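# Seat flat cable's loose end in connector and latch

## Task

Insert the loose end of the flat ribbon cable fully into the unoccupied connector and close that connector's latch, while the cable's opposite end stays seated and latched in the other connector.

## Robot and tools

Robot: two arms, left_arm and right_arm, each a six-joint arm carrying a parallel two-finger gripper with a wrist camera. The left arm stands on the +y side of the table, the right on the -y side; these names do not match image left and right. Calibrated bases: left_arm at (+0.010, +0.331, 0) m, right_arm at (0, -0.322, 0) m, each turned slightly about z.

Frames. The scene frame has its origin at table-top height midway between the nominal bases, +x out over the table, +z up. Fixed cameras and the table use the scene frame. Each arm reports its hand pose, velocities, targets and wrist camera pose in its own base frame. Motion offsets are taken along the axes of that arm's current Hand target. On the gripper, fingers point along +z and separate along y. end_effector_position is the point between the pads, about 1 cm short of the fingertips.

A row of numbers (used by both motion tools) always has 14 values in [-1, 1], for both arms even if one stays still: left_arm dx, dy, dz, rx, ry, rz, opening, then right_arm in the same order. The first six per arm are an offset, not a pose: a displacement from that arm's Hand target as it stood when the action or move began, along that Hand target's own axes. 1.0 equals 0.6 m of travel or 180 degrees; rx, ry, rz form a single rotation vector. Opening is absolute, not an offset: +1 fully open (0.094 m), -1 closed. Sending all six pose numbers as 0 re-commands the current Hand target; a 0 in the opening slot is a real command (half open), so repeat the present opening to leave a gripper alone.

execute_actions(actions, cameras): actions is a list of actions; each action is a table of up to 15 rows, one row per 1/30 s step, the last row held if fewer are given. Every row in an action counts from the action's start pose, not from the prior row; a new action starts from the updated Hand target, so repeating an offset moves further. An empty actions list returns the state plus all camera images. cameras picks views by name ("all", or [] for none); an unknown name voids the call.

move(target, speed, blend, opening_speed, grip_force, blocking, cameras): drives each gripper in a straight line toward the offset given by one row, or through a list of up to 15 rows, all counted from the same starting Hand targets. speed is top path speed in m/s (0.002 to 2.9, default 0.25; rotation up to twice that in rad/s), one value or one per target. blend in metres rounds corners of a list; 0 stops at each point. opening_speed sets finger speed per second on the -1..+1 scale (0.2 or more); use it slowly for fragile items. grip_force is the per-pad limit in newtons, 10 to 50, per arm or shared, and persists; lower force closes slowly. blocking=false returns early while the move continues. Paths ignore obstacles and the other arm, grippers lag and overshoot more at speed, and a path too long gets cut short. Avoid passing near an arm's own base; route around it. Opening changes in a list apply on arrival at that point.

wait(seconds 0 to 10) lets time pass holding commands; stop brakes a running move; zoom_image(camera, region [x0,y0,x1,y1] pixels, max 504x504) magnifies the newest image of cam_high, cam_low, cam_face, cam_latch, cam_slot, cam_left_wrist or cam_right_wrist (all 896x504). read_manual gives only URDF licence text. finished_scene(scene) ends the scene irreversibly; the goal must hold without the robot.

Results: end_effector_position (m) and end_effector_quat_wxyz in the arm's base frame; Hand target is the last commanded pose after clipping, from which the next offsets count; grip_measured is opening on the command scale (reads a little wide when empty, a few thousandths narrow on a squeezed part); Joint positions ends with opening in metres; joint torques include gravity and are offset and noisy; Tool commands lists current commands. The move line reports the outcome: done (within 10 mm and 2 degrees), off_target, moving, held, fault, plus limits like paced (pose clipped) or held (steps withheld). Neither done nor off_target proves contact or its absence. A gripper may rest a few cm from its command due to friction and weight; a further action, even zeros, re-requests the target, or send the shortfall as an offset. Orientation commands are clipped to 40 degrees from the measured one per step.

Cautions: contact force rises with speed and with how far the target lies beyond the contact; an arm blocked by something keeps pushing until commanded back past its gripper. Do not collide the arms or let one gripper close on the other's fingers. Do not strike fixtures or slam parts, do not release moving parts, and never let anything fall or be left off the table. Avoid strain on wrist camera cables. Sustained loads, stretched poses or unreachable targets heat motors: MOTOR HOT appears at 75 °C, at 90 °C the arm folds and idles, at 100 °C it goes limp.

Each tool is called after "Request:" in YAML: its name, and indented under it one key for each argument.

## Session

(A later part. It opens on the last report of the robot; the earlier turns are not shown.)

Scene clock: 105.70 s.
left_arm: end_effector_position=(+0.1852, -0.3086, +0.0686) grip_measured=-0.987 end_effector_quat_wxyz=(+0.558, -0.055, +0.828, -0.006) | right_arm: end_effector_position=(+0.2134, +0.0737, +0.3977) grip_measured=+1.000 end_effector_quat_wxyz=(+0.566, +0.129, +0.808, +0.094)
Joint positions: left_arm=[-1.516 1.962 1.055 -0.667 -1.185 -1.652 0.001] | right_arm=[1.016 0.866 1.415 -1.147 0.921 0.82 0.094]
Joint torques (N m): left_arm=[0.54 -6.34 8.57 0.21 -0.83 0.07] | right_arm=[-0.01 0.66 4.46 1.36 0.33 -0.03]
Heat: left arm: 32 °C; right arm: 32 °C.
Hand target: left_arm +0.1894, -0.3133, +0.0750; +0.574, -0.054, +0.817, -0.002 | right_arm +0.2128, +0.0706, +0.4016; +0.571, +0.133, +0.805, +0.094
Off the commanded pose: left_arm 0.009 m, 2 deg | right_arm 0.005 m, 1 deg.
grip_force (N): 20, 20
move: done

Request:
wait:
  seconds: 0.1
  cameras: ["cam_latch","cam_slot","cam_face"]

Request:
zoom_image:
  camera: "cam_latch"
  region: [290, 90, 410, 200]

Request:
zoom_image:
  camera: "cam_slot"
  region: [390, 220, 550, 380]

Request:
zoom_image:
  camera: "cam_face"
  region: [420, 150, 540, 260]

Scene clock: 107.80 s.
left_arm: end_effector_position=(+0.1852, -0.3086, +0.0686) grip_measured=-0.987 end_effector_quat_wxyz=(+0.558, -0.055, +0.828, -0.006) | right_arm: end_effector_position=(+0.2134, +0.0737, +0.3977) grip_measured=+1.000 end_effector_quat_wxyz=(+0.566, +0.129, +0.808, +0.094)
Joint positions: left_arm=[-1.516 1.962 1.055 -0.667 -1.185 -1.652 0.001] | right_arm=[1.016 0.866 1.415 -1.147 0.921 0.82 0.094]
Joint torques (N m): left_arm=[0.57 -6.24 8.58 0.21 -0.83 0.08] | right_arm=[0.01 0.65 4.45 1.36 0.33 -0.04]
Heat: left arm: 32 °C; right arm: 32 °C.
Hand target: left_arm +0.1894, -0.3133, +0.0750; +0.574, -0.054, +0.817, -0.002 | right_arm +0.2128, +0.0706, +0.4016; +0.571, +0.133, +0.805, +0.094
Tool commands: left_gripper/opening=-1.0 right_gripper/opening=+1.0
Off the commanded pose: left_arm 0.009 m, 2 deg | right_arm 0.005 m, 1 deg.
grip_force (N): 20, 20
wait: 0.10 s; at rest from the start
Images, in order (width x height): cam_face 896x504, cam_latch 896x504, cam_slot 896x504.

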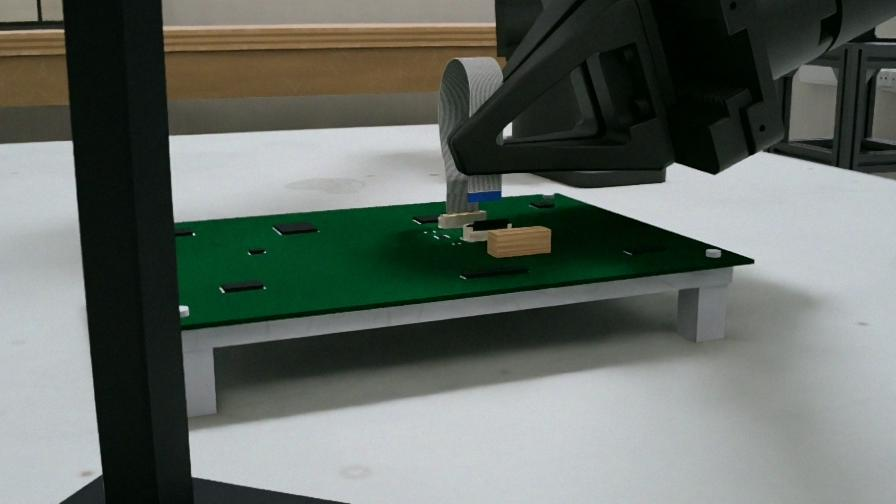

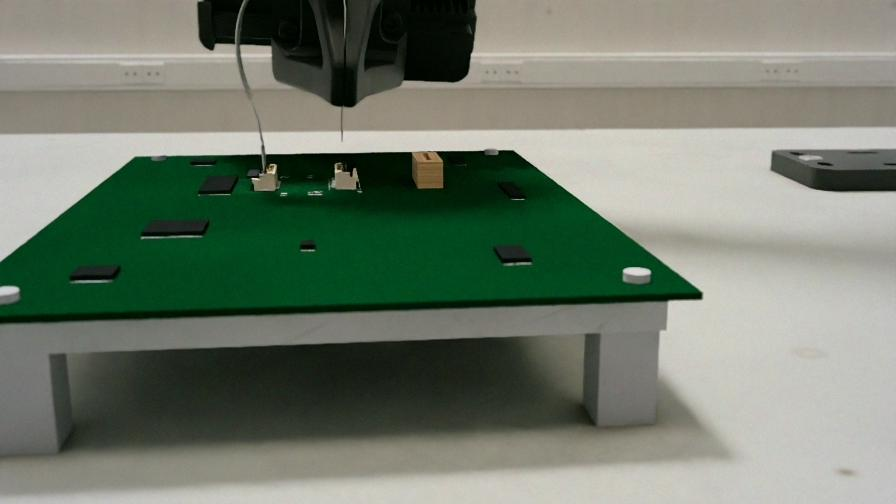

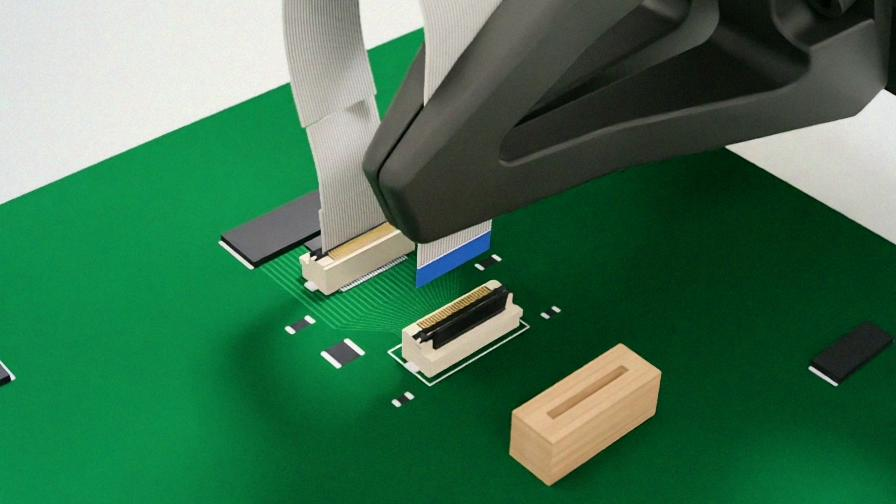

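Scaled by 4.200 from the camera's 896x504 image, which has a finer 1280x720 frame.

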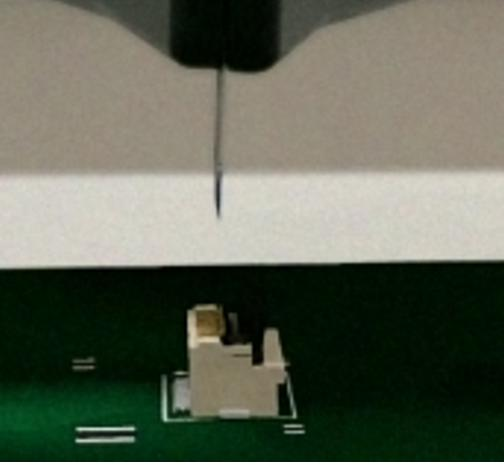

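Scaled by 3.150 from the camera's 896x504 image, which has a finer 1280x720 frame.

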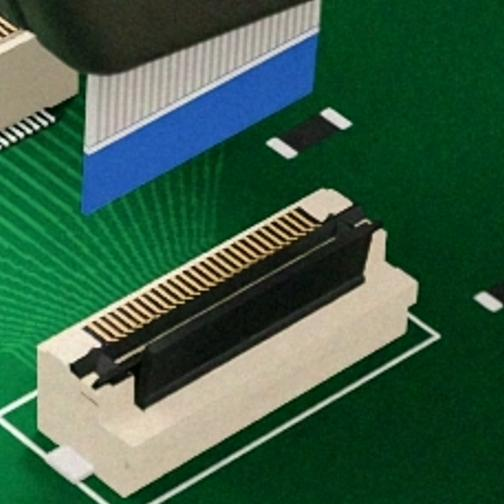

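Scaled by 4.200 from the camera's 896x504 image, which has a finer 1280x720 frame.

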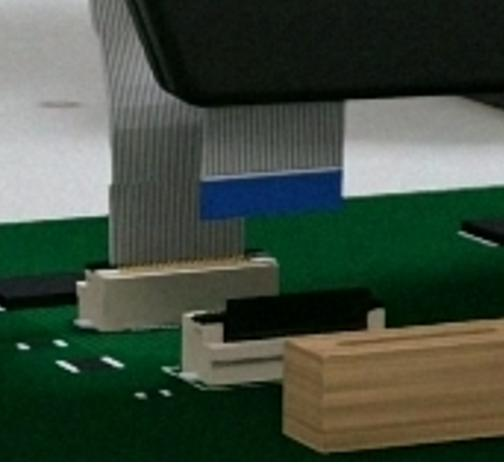

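Request:
zoom_image:
  camera: "cam_latch"
  region: [325, 155, 370, 195]

Request:
zoom_image:
  camera: "cam_latch"
  region: [245, 155, 290, 195]

Scaled by 11.200 from the camera's 896x504 image, which has a finer 1280x720 frame.

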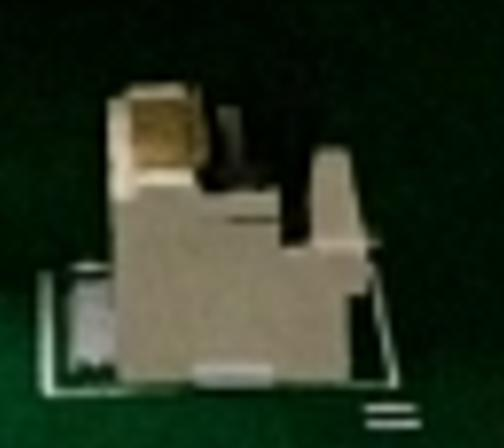

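Scaled by 11.200 from the camera's 896x504 image, which has a finer 1280x720 frame.

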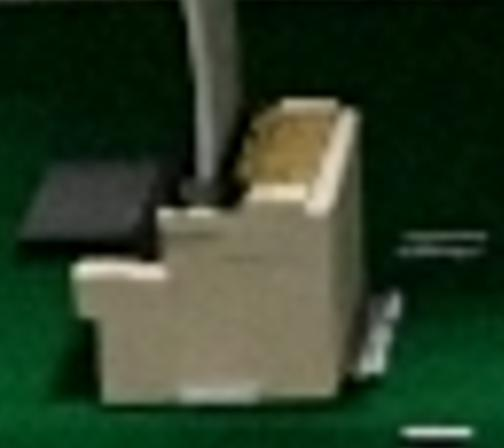

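Request:
zoom_image:
  camera: "cam_latch"
  region: [325, 110, 360, 150]

Scaled by 12.600 from the camera's 896x504 image, which has a finer 1280x720 frame.

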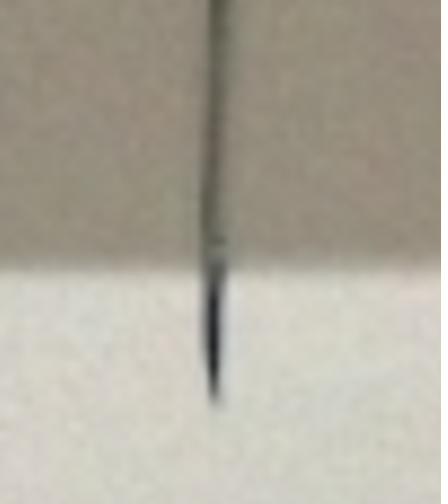

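Request:
zoom_image:
  camera: "cam_latch"
  region: [405, 145, 450, 195]

Scaled by 10.080 from the camera's 896x504 image, which has a finer 1280x720 frame.

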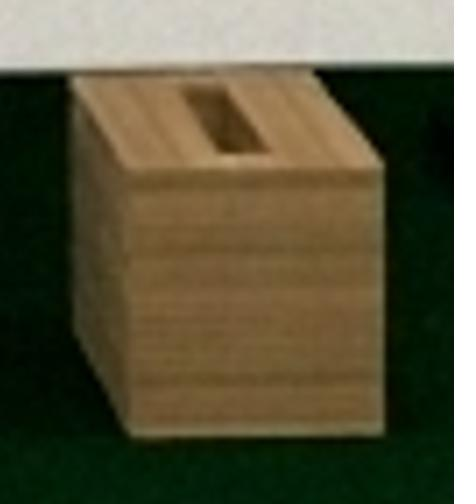

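Request:
move:
  target: [0.0078,0.0029,0.0023,0,0,0,-1,0,0,0,0,0,0,1]
  speed: 0.03
  cameras: ["cam_latch"]

Request:
zoom_image:
  camera: "cam_latch"
  region: [290, 90, 410, 200]

Scene clock: 122.70 s.
left_arm: end_effector_position=(+0.1851, -0.3081, +0.0659) grip_measured=-0.987 end_effector_quat_wxyz=(+0.559, -0.053, +0.828, -0.002) | right_arm: end_effector_position=(+0.2134, +0.0737, +0.3977) grip_measured=+1.000 end_effector_quat_wxyz=(+0.566, +0.129, +0.808, +0.094)
Joint positions: left_arm=[-1.516 1.971 1.055 -0.667 -1.185 -1.652 0.001] | right_arm=[1.016 0.866 1.415 -1.147 0.921 0.82 0.094]
Joint torques (N m): left_arm=[0.51 -6.22 7.56 0.31 -0.81 0] | right_arm=[0.01 0.65 4.45 1.36 0.33 -0.04]
Heat: left arm: 32 °C; right arm: 32 °C.
Hand target: left_arm +0.1890, -0.3120, +0.0701; +0.574, -0.054, +0.817, -0.002 | right_arm +0.2128, +0.0706, +0.4016; +0.571, +0.133, +0.805, +0.094
Off the commanded pose: left_arm 0.007 m, 2 deg | right_arm 0.005 m, 1 deg.
grip_force (N): 20, 20
move: done
Images, in order (width x height): cam_latch 896x504.

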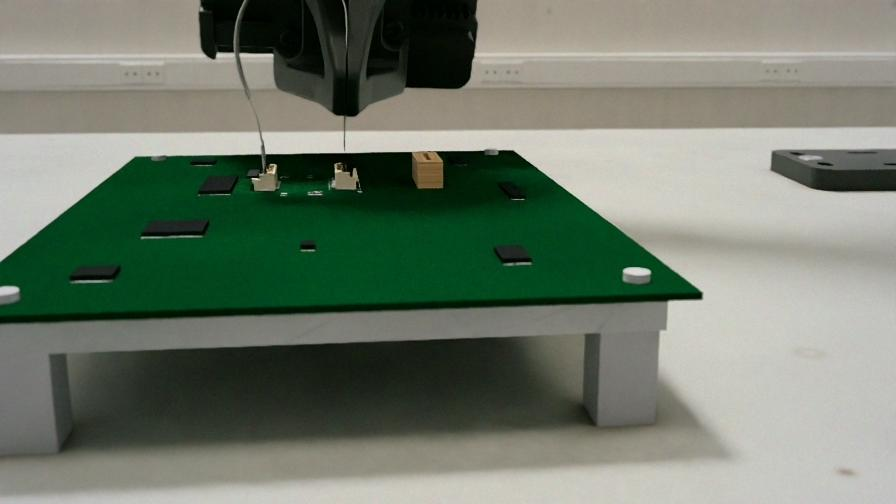

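Scaled by 4.200 from the camera's 896x504 image, which has a finer 1280x720 frame.

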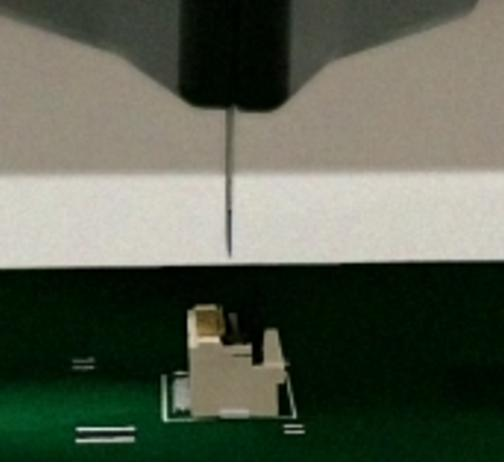

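Request:
move:
  target: [0.0055,0.0003,0.002,0,0,0,-1,0,0,0,0,0,0,1]
  speed: 0.03
  cameras: ["cam_latch","cam_slot","cam_face"]

Request:
zoom_image:
  camera: "cam_latch"
  region: [290, 90, 410, 200]

Request:
zoom_image:
  camera: "cam_slot"
  region: [390, 220, 550, 380]

Request:
zoom_image:
  camera: "cam_face"
  region: [420, 150, 540, 260]

Scene clock: 125.50 s.
left_arm: end_effector_position=(+0.1851, -0.3079, +0.0632) grip_measured=-0.987 end_effector_quat_wxyz=(+0.559, -0.051, +0.828, +0.000) | right_arm: end_effector_position=(+0.2134, +0.0737, +0.3977) grip_measured=+1.000 end_effector_quat_wxyz=(+0.566, +0.129, +0.808, +0.094)
Joint positions: left_arm=[-1.516 1.98 1.055 -0.664 -1.185 -1.652 0.001] | right_arm=[1.016 0.866 1.415 -1.147 0.921 0.82 0.094]
Joint torques (N m): left_arm=[0.36 -6.17 7.24 0.38 -0.78 -0.02] | right_arm=[0.02 0.64 4.45 1.36 0.33 -0.04]
Heat: left arm: 32 °C; right arm: 32 °C.
Hand target: left_arm +0.1890, -0.3120, +0.0666; +0.574, -0.054, +0.817, -0.002 | right_arm +0.2128, +0.0706, +0.4016; +0.571, +0.133, +0.805, +0.094
Off the commanded pose: left_arm 0.007 m, 2 deg | right_arm 0.005 m, 1 deg.
grip_force (N): 20, 20
move: done
Images, in order (width x height): cam_face 896x504, cam_latch 896x504, cam_slot 896x504.

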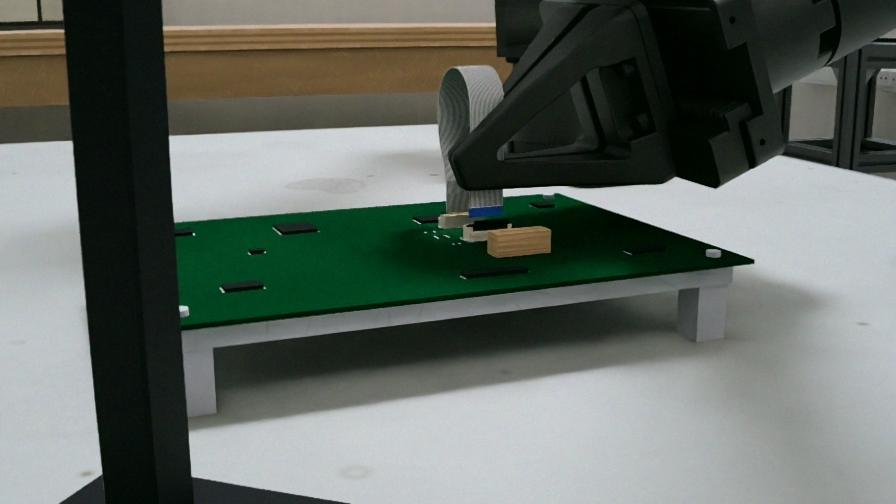

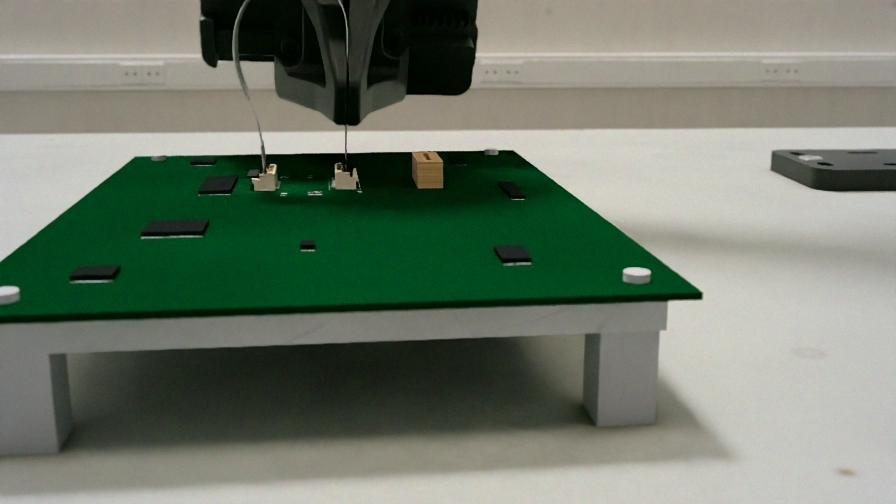

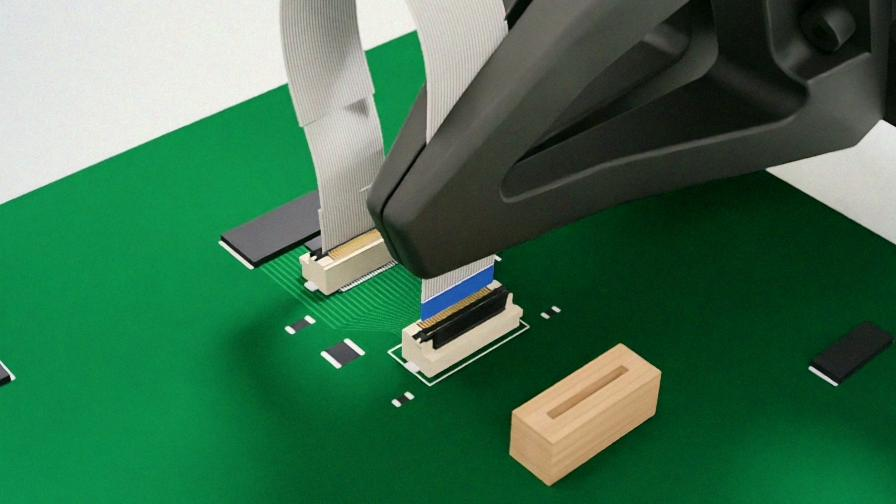

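Scaled by 4.200 from the camera's 896x504 image, which has a finer 1280x720 frame.

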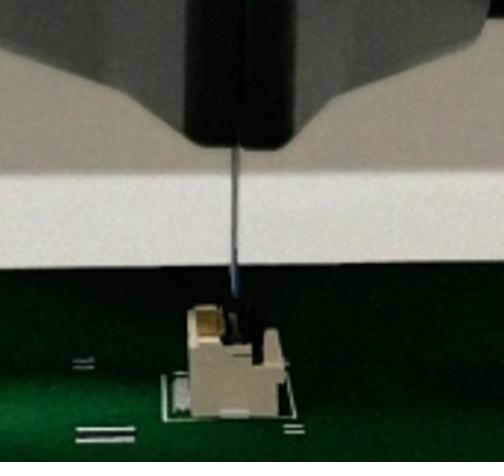

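Scaled by 3.150 from the camera's 896x504 image, which has a finer 1280x720 frame.

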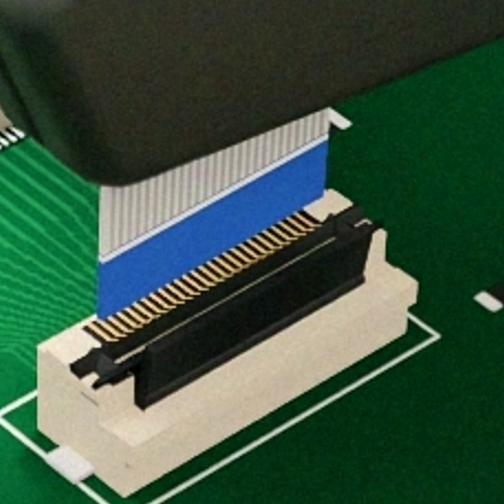

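Scaled by 4.200 from the camera's 896x504 image, which has a finer 1280x720 frame.

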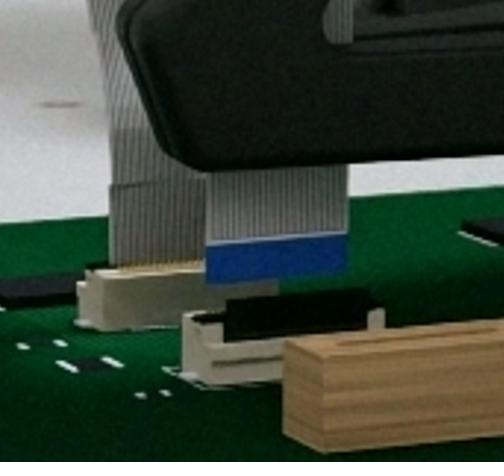

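Request:
move:
  target: [0.0017,0.0004,-0.0047,0,0,0,-1,0,0,0,0,0,0,1]
  speed: 0.03

Request:
move:
  target: [0.0008,0.0002,-0.0024,0,0,0,-1,0,0,0,0,0,0,1]
  speed: 0.03

Scene clock: 130.23 s.
left_arm: end_effector_position=(+0.1851, -0.3080, +0.0632) grip_measured=-0.987 end_effector_quat_wxyz=(+0.559, -0.055, +0.828, -0.002) | right_arm: end_effector_position=(+0.2134, +0.0737, +0.3977) grip_measured=+1.000 end_effector_quat_wxyz=(+0.566, +0.129, +0.808, +0.094)
Joint positions: left_arm=[-1.516 1.98 1.055 -0.664 -1.185 -1.661 0.001] | right_arm=[1.016 0.866 1.415 -1.147 0.921 0.82 0.094]
Joint torques (N m): left_arm=[-0.36 -6.09 7.56 0.2 -0.79 -0.11] | right_arm=[0.01 0.66 4.46 1.35 0.33 -0.03]
Heat: left arm: 32 °C; right arm: 32 °C.
Hand target: left_arm +0.1860, -0.3120, +0.0666; +0.574, -0.054, +0.817, -0.002 | right_arm +0.2128, +0.0706, +0.4016; +0.571, +0.133, +0.805, +0.094
Off the commanded pose: left_arm 0.005 m, 2 deg | right_arm 0.005 m, 1 deg.
grip_force (N): 20, 20
move: done

Scene clock: 131.07 s.
left_arm: end_effector_position=(+0.1836, -0.3081, +0.0632) grip_measured=-0.987 end_effector_quat_wxyz=(+0.559, -0.056, +0.828, -0.005) | right_arm: end_effector_position=(+0.2134, +0.0737, +0.3977) grip_measured=+1.000 end_effector_quat_wxyz=(+0.566, +0.129, +0.808, +0.094)
Joint positions: left_arm=[-1.521 1.98 1.055 -0.67 -1.185 -1.673 0.001] | right_arm=[1.016 0.866 1.415 -1.147 0.921 0.82 0.094]
Joint torques (N m): left_arm=[-0.44 -5.74 7.88 0.22 -0.79 -0.1] | right_arm=[0.02 0.65 4.46 1.36 0.33 -0.04]
Heat: left arm: 32 °C; right arm: 32 °C.
Hand target: left_arm +0.1845, -0.3120, +0.0666; +0.574, -0.053, +0.817, -0.002 | right_arm +0.2128, +0.0706, +0.4016; +0.571, +0.133, +0.805, +0.094
Off the commanded pose: left_arm 0.005 m, 2 deg | right_arm 0.005 m, 1 deg.
grip_force (N): 20, 20
move: done

Request:
wait:
  seconds: 0.1
  cameras: ["cam_latch","cam_slot","cam_face"]

Request:
zoom_image:
  camera: "cam_latch"
  region: [290, 90, 410, 200]

Request:
zoom_image:
  camera: "cam_slot"
  region: [390, 220, 550, 380]

Request:
zoom_image:
  camera: "cam_face"
  region: [420, 150, 540, 260]

Scene clock: 132.50 s.
left_arm: end_effector_position=(+0.1835, -0.3080, +0.0632) grip_measured=-0.987 end_effector_quat_wxyz=(+0.559, -0.056, +0.828, -0.005) | right_arm: end_effector_position=(+0.2134, +0.0737, +0.3977) grip_measured=+1.000 end_effector_quat_wxyz=(+0.566, +0.129, +0.808, +0.094)
Joint positions: left_arm=[-1.521 1.98 1.055 -0.67 -1.185 -1.674 0.001] | right_arm=[1.016 0.866 1.415 -1.147 0.921 0.82 0.094]
Joint torques (N m): left_arm=[-0.42 -5.83 7.72 0.15 -0.82 -0.1] | right_arm=[0.01 0.66 4.45 1.36 0.34 -0.04]
Heat: left arm: 32 °C; right arm: 32 °C.
Hand target: left_arm +0.1845, -0.3120, +0.0666; +0.574, -0.054, +0.817, -0.002 | right_arm +0.2128, +0.0706, +0.4016; +0.571, +0.133, +0.805, +0.094
Tool commands: left_gripper/opening=-1.0 right_gripper/opening=+1.0
Off the commanded pose: left_arm 0.005 m, 2 deg | right_arm 0.005 m, 1 deg.
grip_force (N): 20, 20
wait: 0.10 s; at rest from the start
Images, in order (width x height): cam_face 896x504, cam_latch 896x504, cam_slot 896x504.

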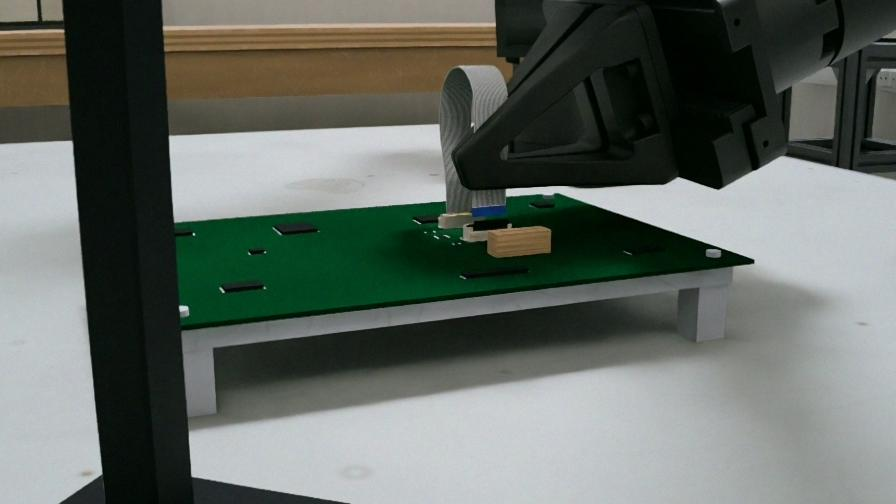

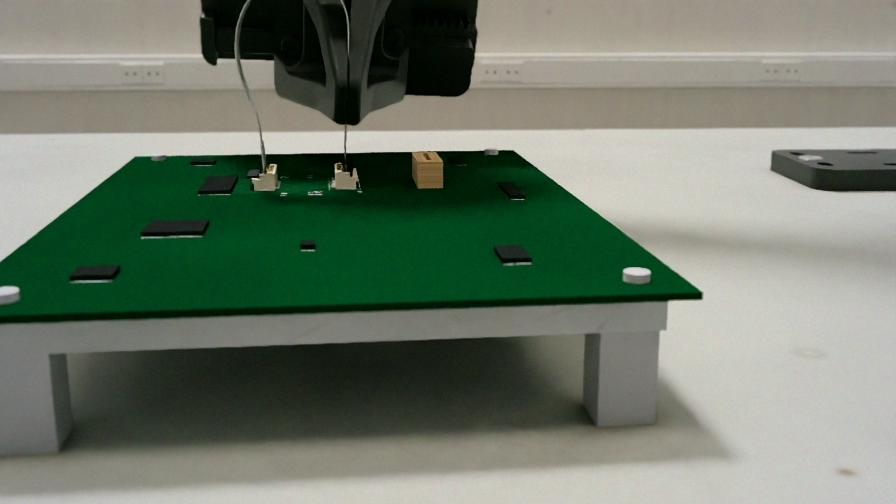

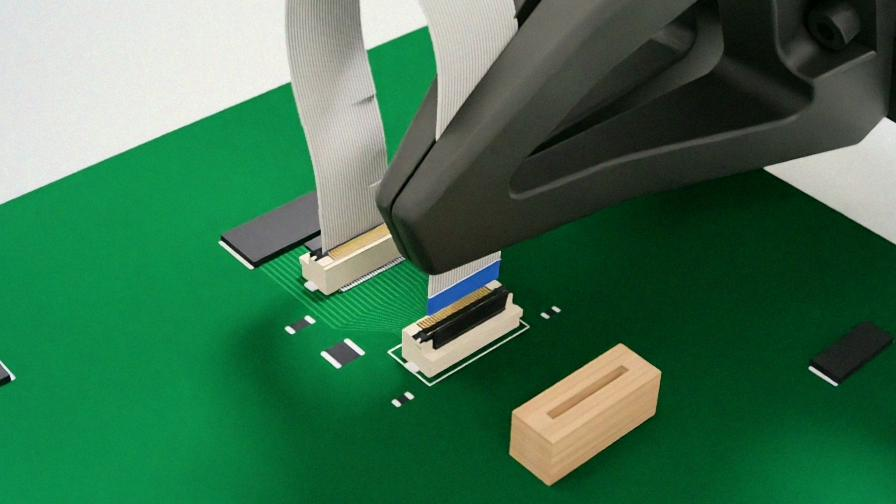

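Scaled by 4.200 from the camera's 896x504 image, which has a finer 1280x720 frame.

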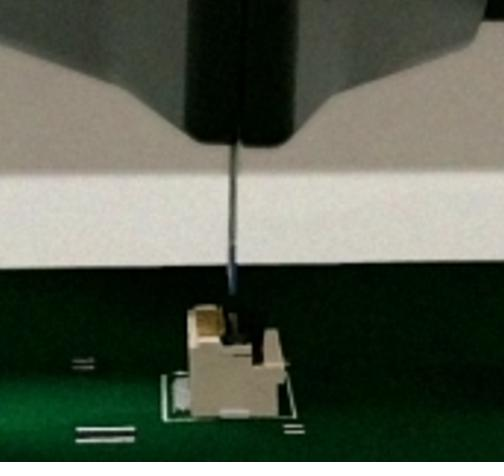

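Scaled by 3.150 from the camera's 896x504 image, which has a finer 1280x720 frame.

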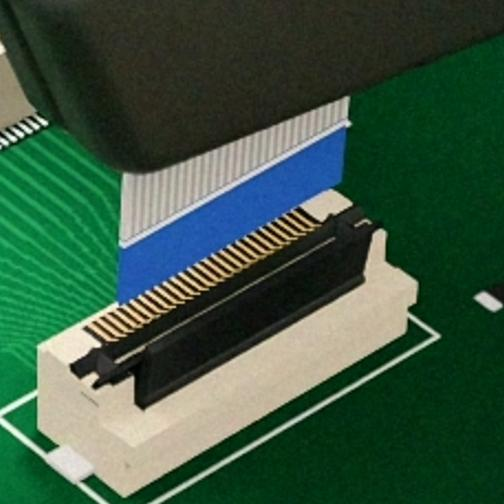

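Scaled by 4.200 from the camera's 896x504 image, which has a finer 1280x720 frame.

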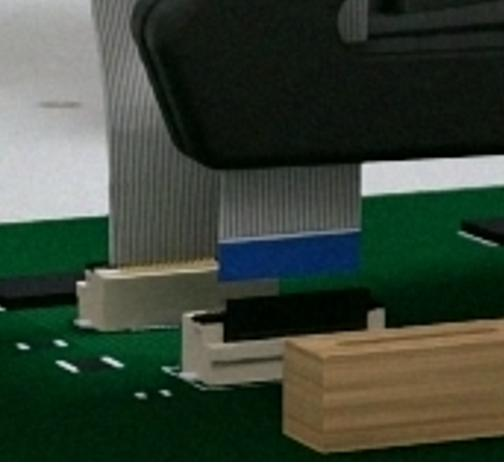

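Request:
move:
  target: [-0.0031,-0.0008,0.0084,0,0,0,-1,0,0,0,0,0,0,1]
  speed: 0.03

Scene clock: 135.70 s.
left_arm: end_effector_position=(+0.1852, -0.3086, +0.0632) grip_measured=-0.987 end_effector_quat_wxyz=(+0.559, -0.054, +0.828, -0.003) | right_arm: end_effector_position=(+0.2134, +0.0737, +0.3977) grip_measured=+1.000 end_effector_quat_wxyz=(+0.566, +0.129, +0.808, +0.094)
Joint positions: left_arm=[-1.516 1.98 1.055 -0.66 -1.185 -1.656 0.001] | right_arm=[1.016 0.866 1.415 -1.147 0.921 0.82 0.094]
Joint torques (N m): left_arm=[0.62 -6.2 7.1 0.34 -0.76 0.06] | right_arm=[0.01 0.65 4.46 1.36 0.33 -0.04]
Heat: left arm: 32 °C; right arm: 32 °C.
Hand target: left_arm +0.1899, -0.3120, +0.0666; +0.574, -0.054, +0.817, -0.002 | right_arm +0.2128, +0.0706, +0.4016; +0.571, +0.133, +0.805, +0.094
Off the commanded pose: left_arm 0.007 m, 2 deg | right_arm 0.005 m, 1 deg.
grip_force (N): 20, 20
move: done

Request:
move:
  target:
    - [0.0043,0.0011,-0.0117,0,0,0,-1,0,0,0,0,0,0,1]
    - [0.0005,0.0001,-0.0013,0,0,0,-1,0,0,0,0,0,0,1]
  speed: 0.03
  cameras: ["cam_latch","cam_slot","cam_face"]

Request:
zoom_image:
  camera: "cam_latch"
  region: [290, 90, 410, 200]

Request:
zoom_image:
  camera: "cam_slot"
  region: [390, 220, 550, 380]

Request:
zoom_image:
  camera: "cam_face"
  region: [420, 150, 540, 260]

Scene clock: 140.47 s.
left_arm: end_effector_position=(+0.1844, -0.3072, +0.0610) grip_measured=-0.987 end_effector_quat_wxyz=(+0.559, -0.052, +0.828, +0.001) | right_arm: end_effector_position=(+0.2134, +0.0737, +0.3977) grip_measured=+1.000 end_effector_quat_wxyz=(+0.566, +0.129, +0.808, +0.094)
Joint positions: left_arm=[-1.519 1.988 1.055 -0.67 -1.186 -1.665 0.001] | right_arm=[1.016 0.866 1.415 -1.147 0.921 0.82 0.094]
Joint torques (N m): left_arm=[0.69 -6.78 7.2 0.32 -0.78 0.11] | right_arm=[-0.01 0.65 4.46 1.36 0.33 -0.03]
Heat: left arm: 31 °C; right arm: 32 °C.
Hand target: left_arm +0.1890, -0.3120, +0.0666; +0.574, -0.053, +0.817, -0.002 | right_arm +0.2128, +0.0706, +0.4016; +0.571, +0.133, +0.805, +0.094
Off the commanded pose: left_arm 0.009 m, 2 deg | right_arm 0.005 m, 1 deg.
grip_force (N): 20, 20
move: done
Images, in order (width x height): cam_face 896x504, cam_latch 896x504, cam_slot 896x504.

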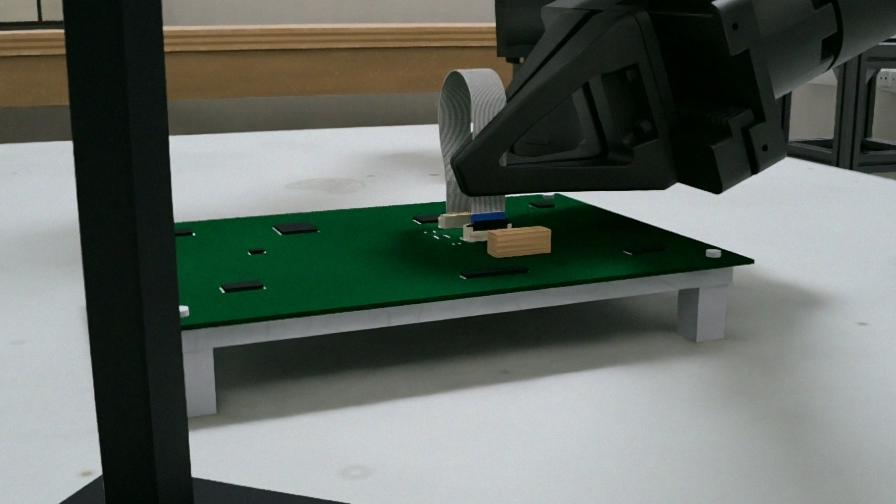

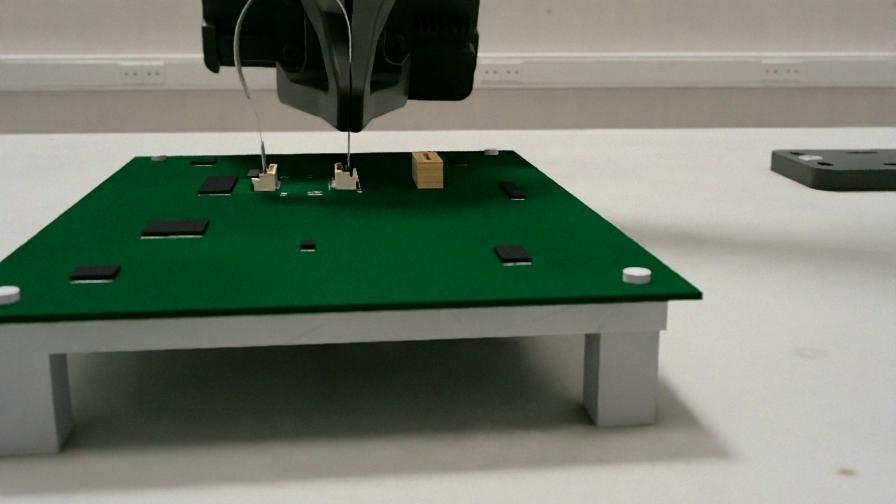

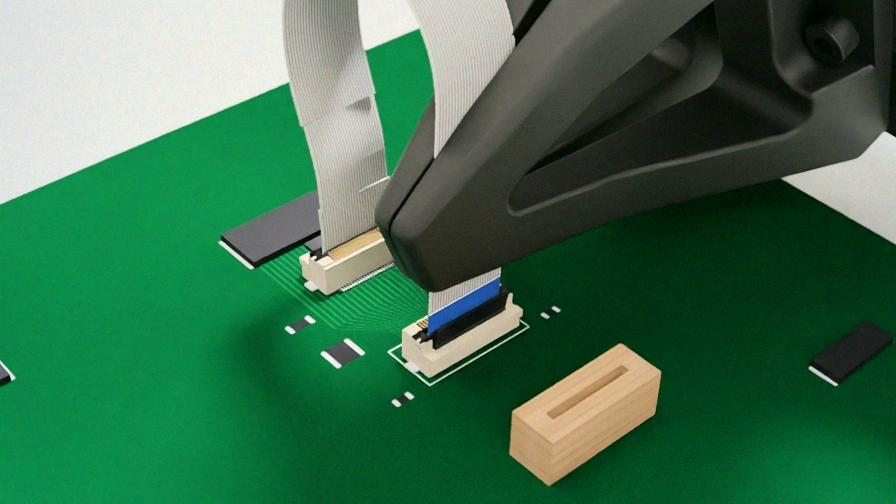

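Scaled by 4.200 from the camera's 896x504 image, which has a finer 1280x720 frame.

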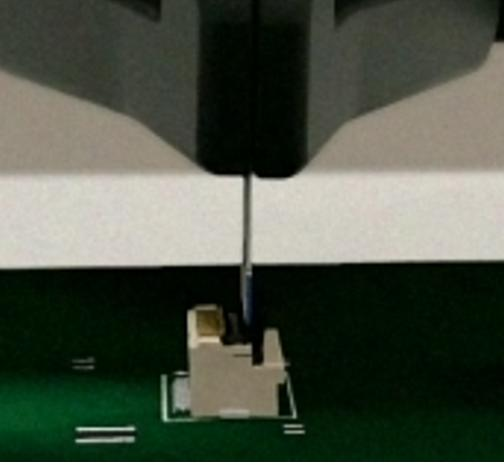

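Scaled by 3.150 from the camera's 896x504 image, which has a finer 1280x720 frame.

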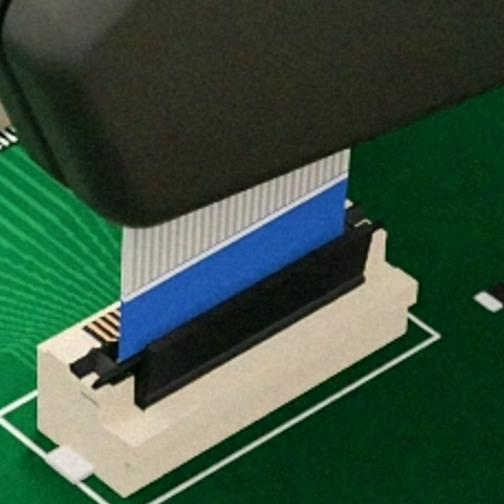

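Scaled by 4.200 from the camera's 896x504 image, which has a finer 1280x720 frame.

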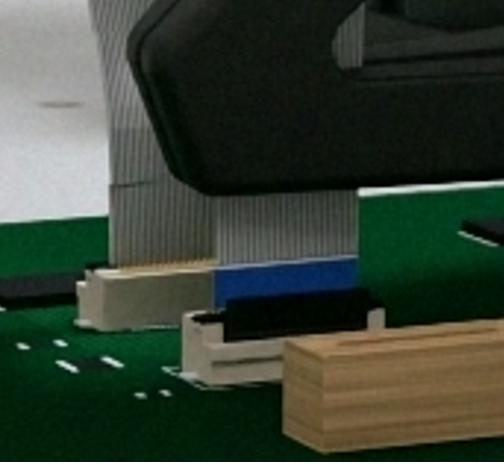

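Request:
move:
  target: [0,0,0,0,0,-0.0167,-1,0,0,0,0,0,0,1]
  speed: 0.05
  cameras: ["cam_latch","cam_slot"]

Request:
zoom_image:
  camera: "cam_latch"
  region: [290, 90, 410, 200]

Request:
zoom_image:
  camera: "cam_slot"
  region: [390, 250, 550, 380]

Scene clock: 145.67 s.
left_arm: end_effector_position=(+0.1844, -0.3083, +0.0610) grip_measured=-0.987 end_effector_quat_wxyz=(+0.559, -0.065, +0.827, -0.010) | right_arm: end_effector_position=(+0.2134, +0.0737, +0.3977) grip_measured=+1.000 end_effector_quat_wxyz=(+0.566, +0.129, +0.808, +0.094)
Joint positions: left_arm=[-1.519 1.988 1.055 -0.662 -1.186 -1.693 0.001] | right_arm=[1.016 0.866 1.415 -1.147 0.921 0.82 0.094]
Joint torques (N m): left_arm=[0.51 -6.86 6.82 0.32 -0.78 -0.12] | right_arm=[0.01 0.65 4.46 1.36 0.33 -0.03]
Heat: left arm: 31 °C; right arm: 32 °C.
Hand target: left_arm +0.1890, -0.3121, +0.0666; +0.574, -0.075, +0.815, -0.017 | right_arm +0.2128, +0.0706, +0.4016; +0.571, +0.133, +0.805, +0.094
Off the commanded pose: left_arm 0.008 m, 3 deg | right_arm 0.005 m, 1 deg.
grip_force (N): 20, 20
move: off_target (left_arm)
Images, in order (width x height): cam_latch 896x504, cam_slot 896x504.

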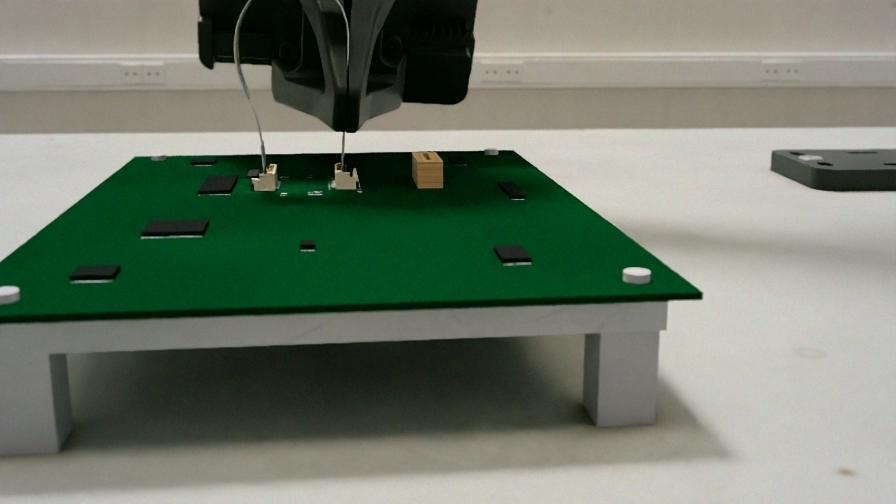

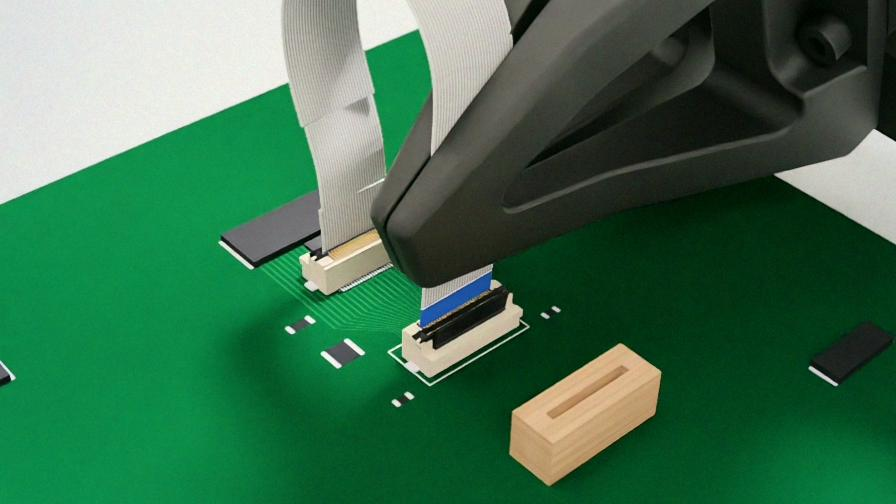

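Scaled by 4.200 from the camera's 896x504 image, which has a finer 1280x720 frame.

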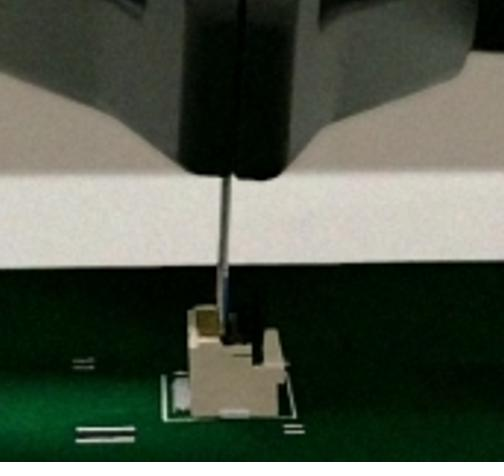

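Scaled by 3.150 from the camera's 896x504 image, which has a finer 1280x720 frame.

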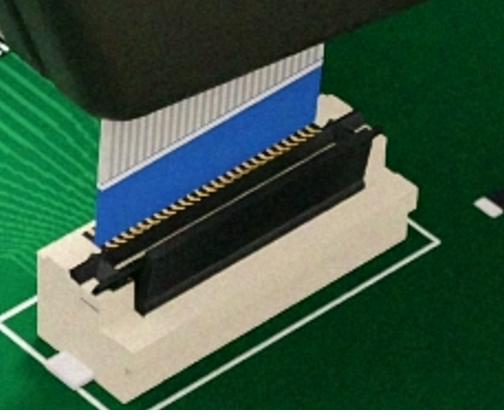

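Request:
move:
  target: [0,0,0,0,0,0.0125,-1,0,0,0,0,0,0,1]
  speed: 0.05
  cameras: ["cam_latch","cam_slot"]

Request:
zoom_image:
  camera: "cam_latch"
  region: [290, 90, 410, 200]

Request:
zoom_image:
  camera: "cam_slot"
  region: [390, 250, 550, 380]

Scene clock: 147.80 s.
left_arm: end_effector_position=(+0.1844, -0.3083, +0.0610) grip_measured=-0.987 end_effector_quat_wxyz=(+0.559, -0.058, +0.827, -0.005) | right_arm: end_effector_position=(+0.2134, +0.0737, +0.3977) grip_measured=+1.000 end_effector_quat_wxyz=(+0.566, +0.129, +0.808, +0.094)
Joint positions: left_arm=[-1.519 1.988 1.055 -0.662 -1.186 -1.676 0.001] | right_arm=[1.016 0.866 1.415 -1.147 0.921 0.82 0.094]
Joint torques (N m): left_arm=[0.66 -6.64 7.09 0.33 -0.75 0.04] | right_arm=[0.01 0.65 4.46 1.36 0.33 -0.04]
Heat: left arm: 31 °C; right arm: 32 °C.
Hand target: left_arm +0.1890, -0.3121, +0.0666; +0.574, -0.059, +0.817, -0.006 | right_arm +0.2128, +0.0706, +0.4016; +0.571, +0.133, +0.805, +0.094
Off the commanded pose: left_arm 0.008 m, 2 deg | right_arm 0.005 m, 1 deg.
grip_force (N): 20, 20
move: done
Images, in order (width x height): cam_latch 896x504, cam_slot 896x504.

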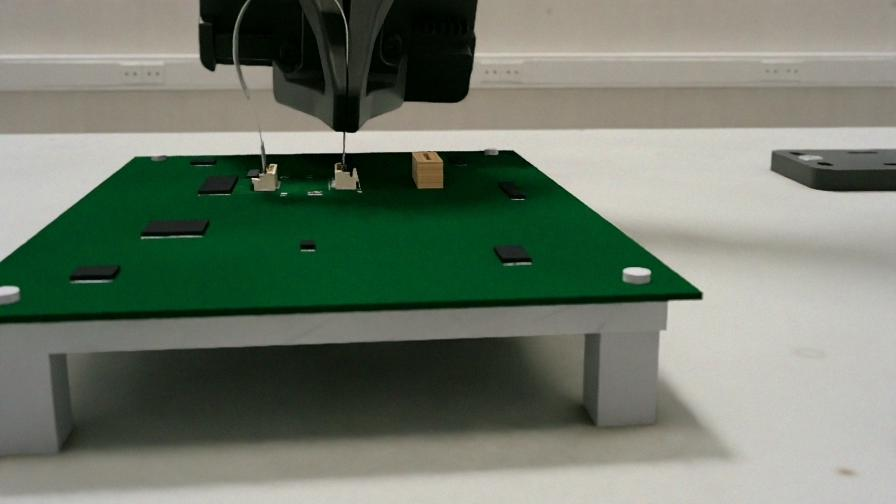

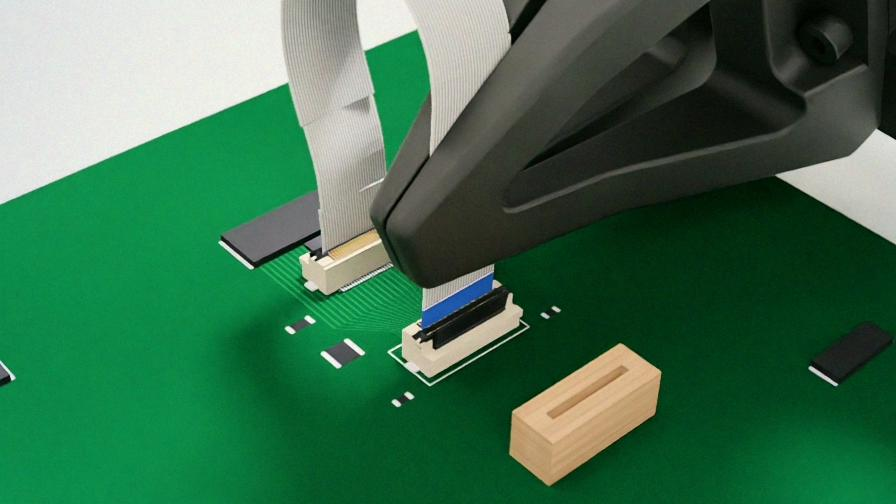

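Scaled by 4.200 from the camera's 896x504 image, which has a finer 1280x720 frame.

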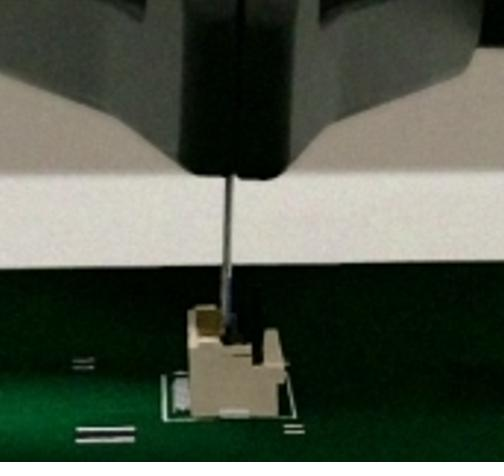

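Scaled by 3.150 from the camera's 896x504 image, which has a finer 1280x720 frame.

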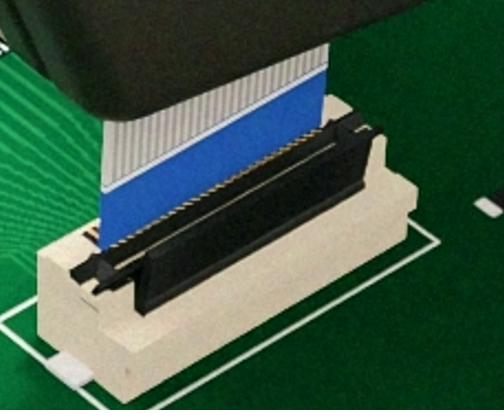

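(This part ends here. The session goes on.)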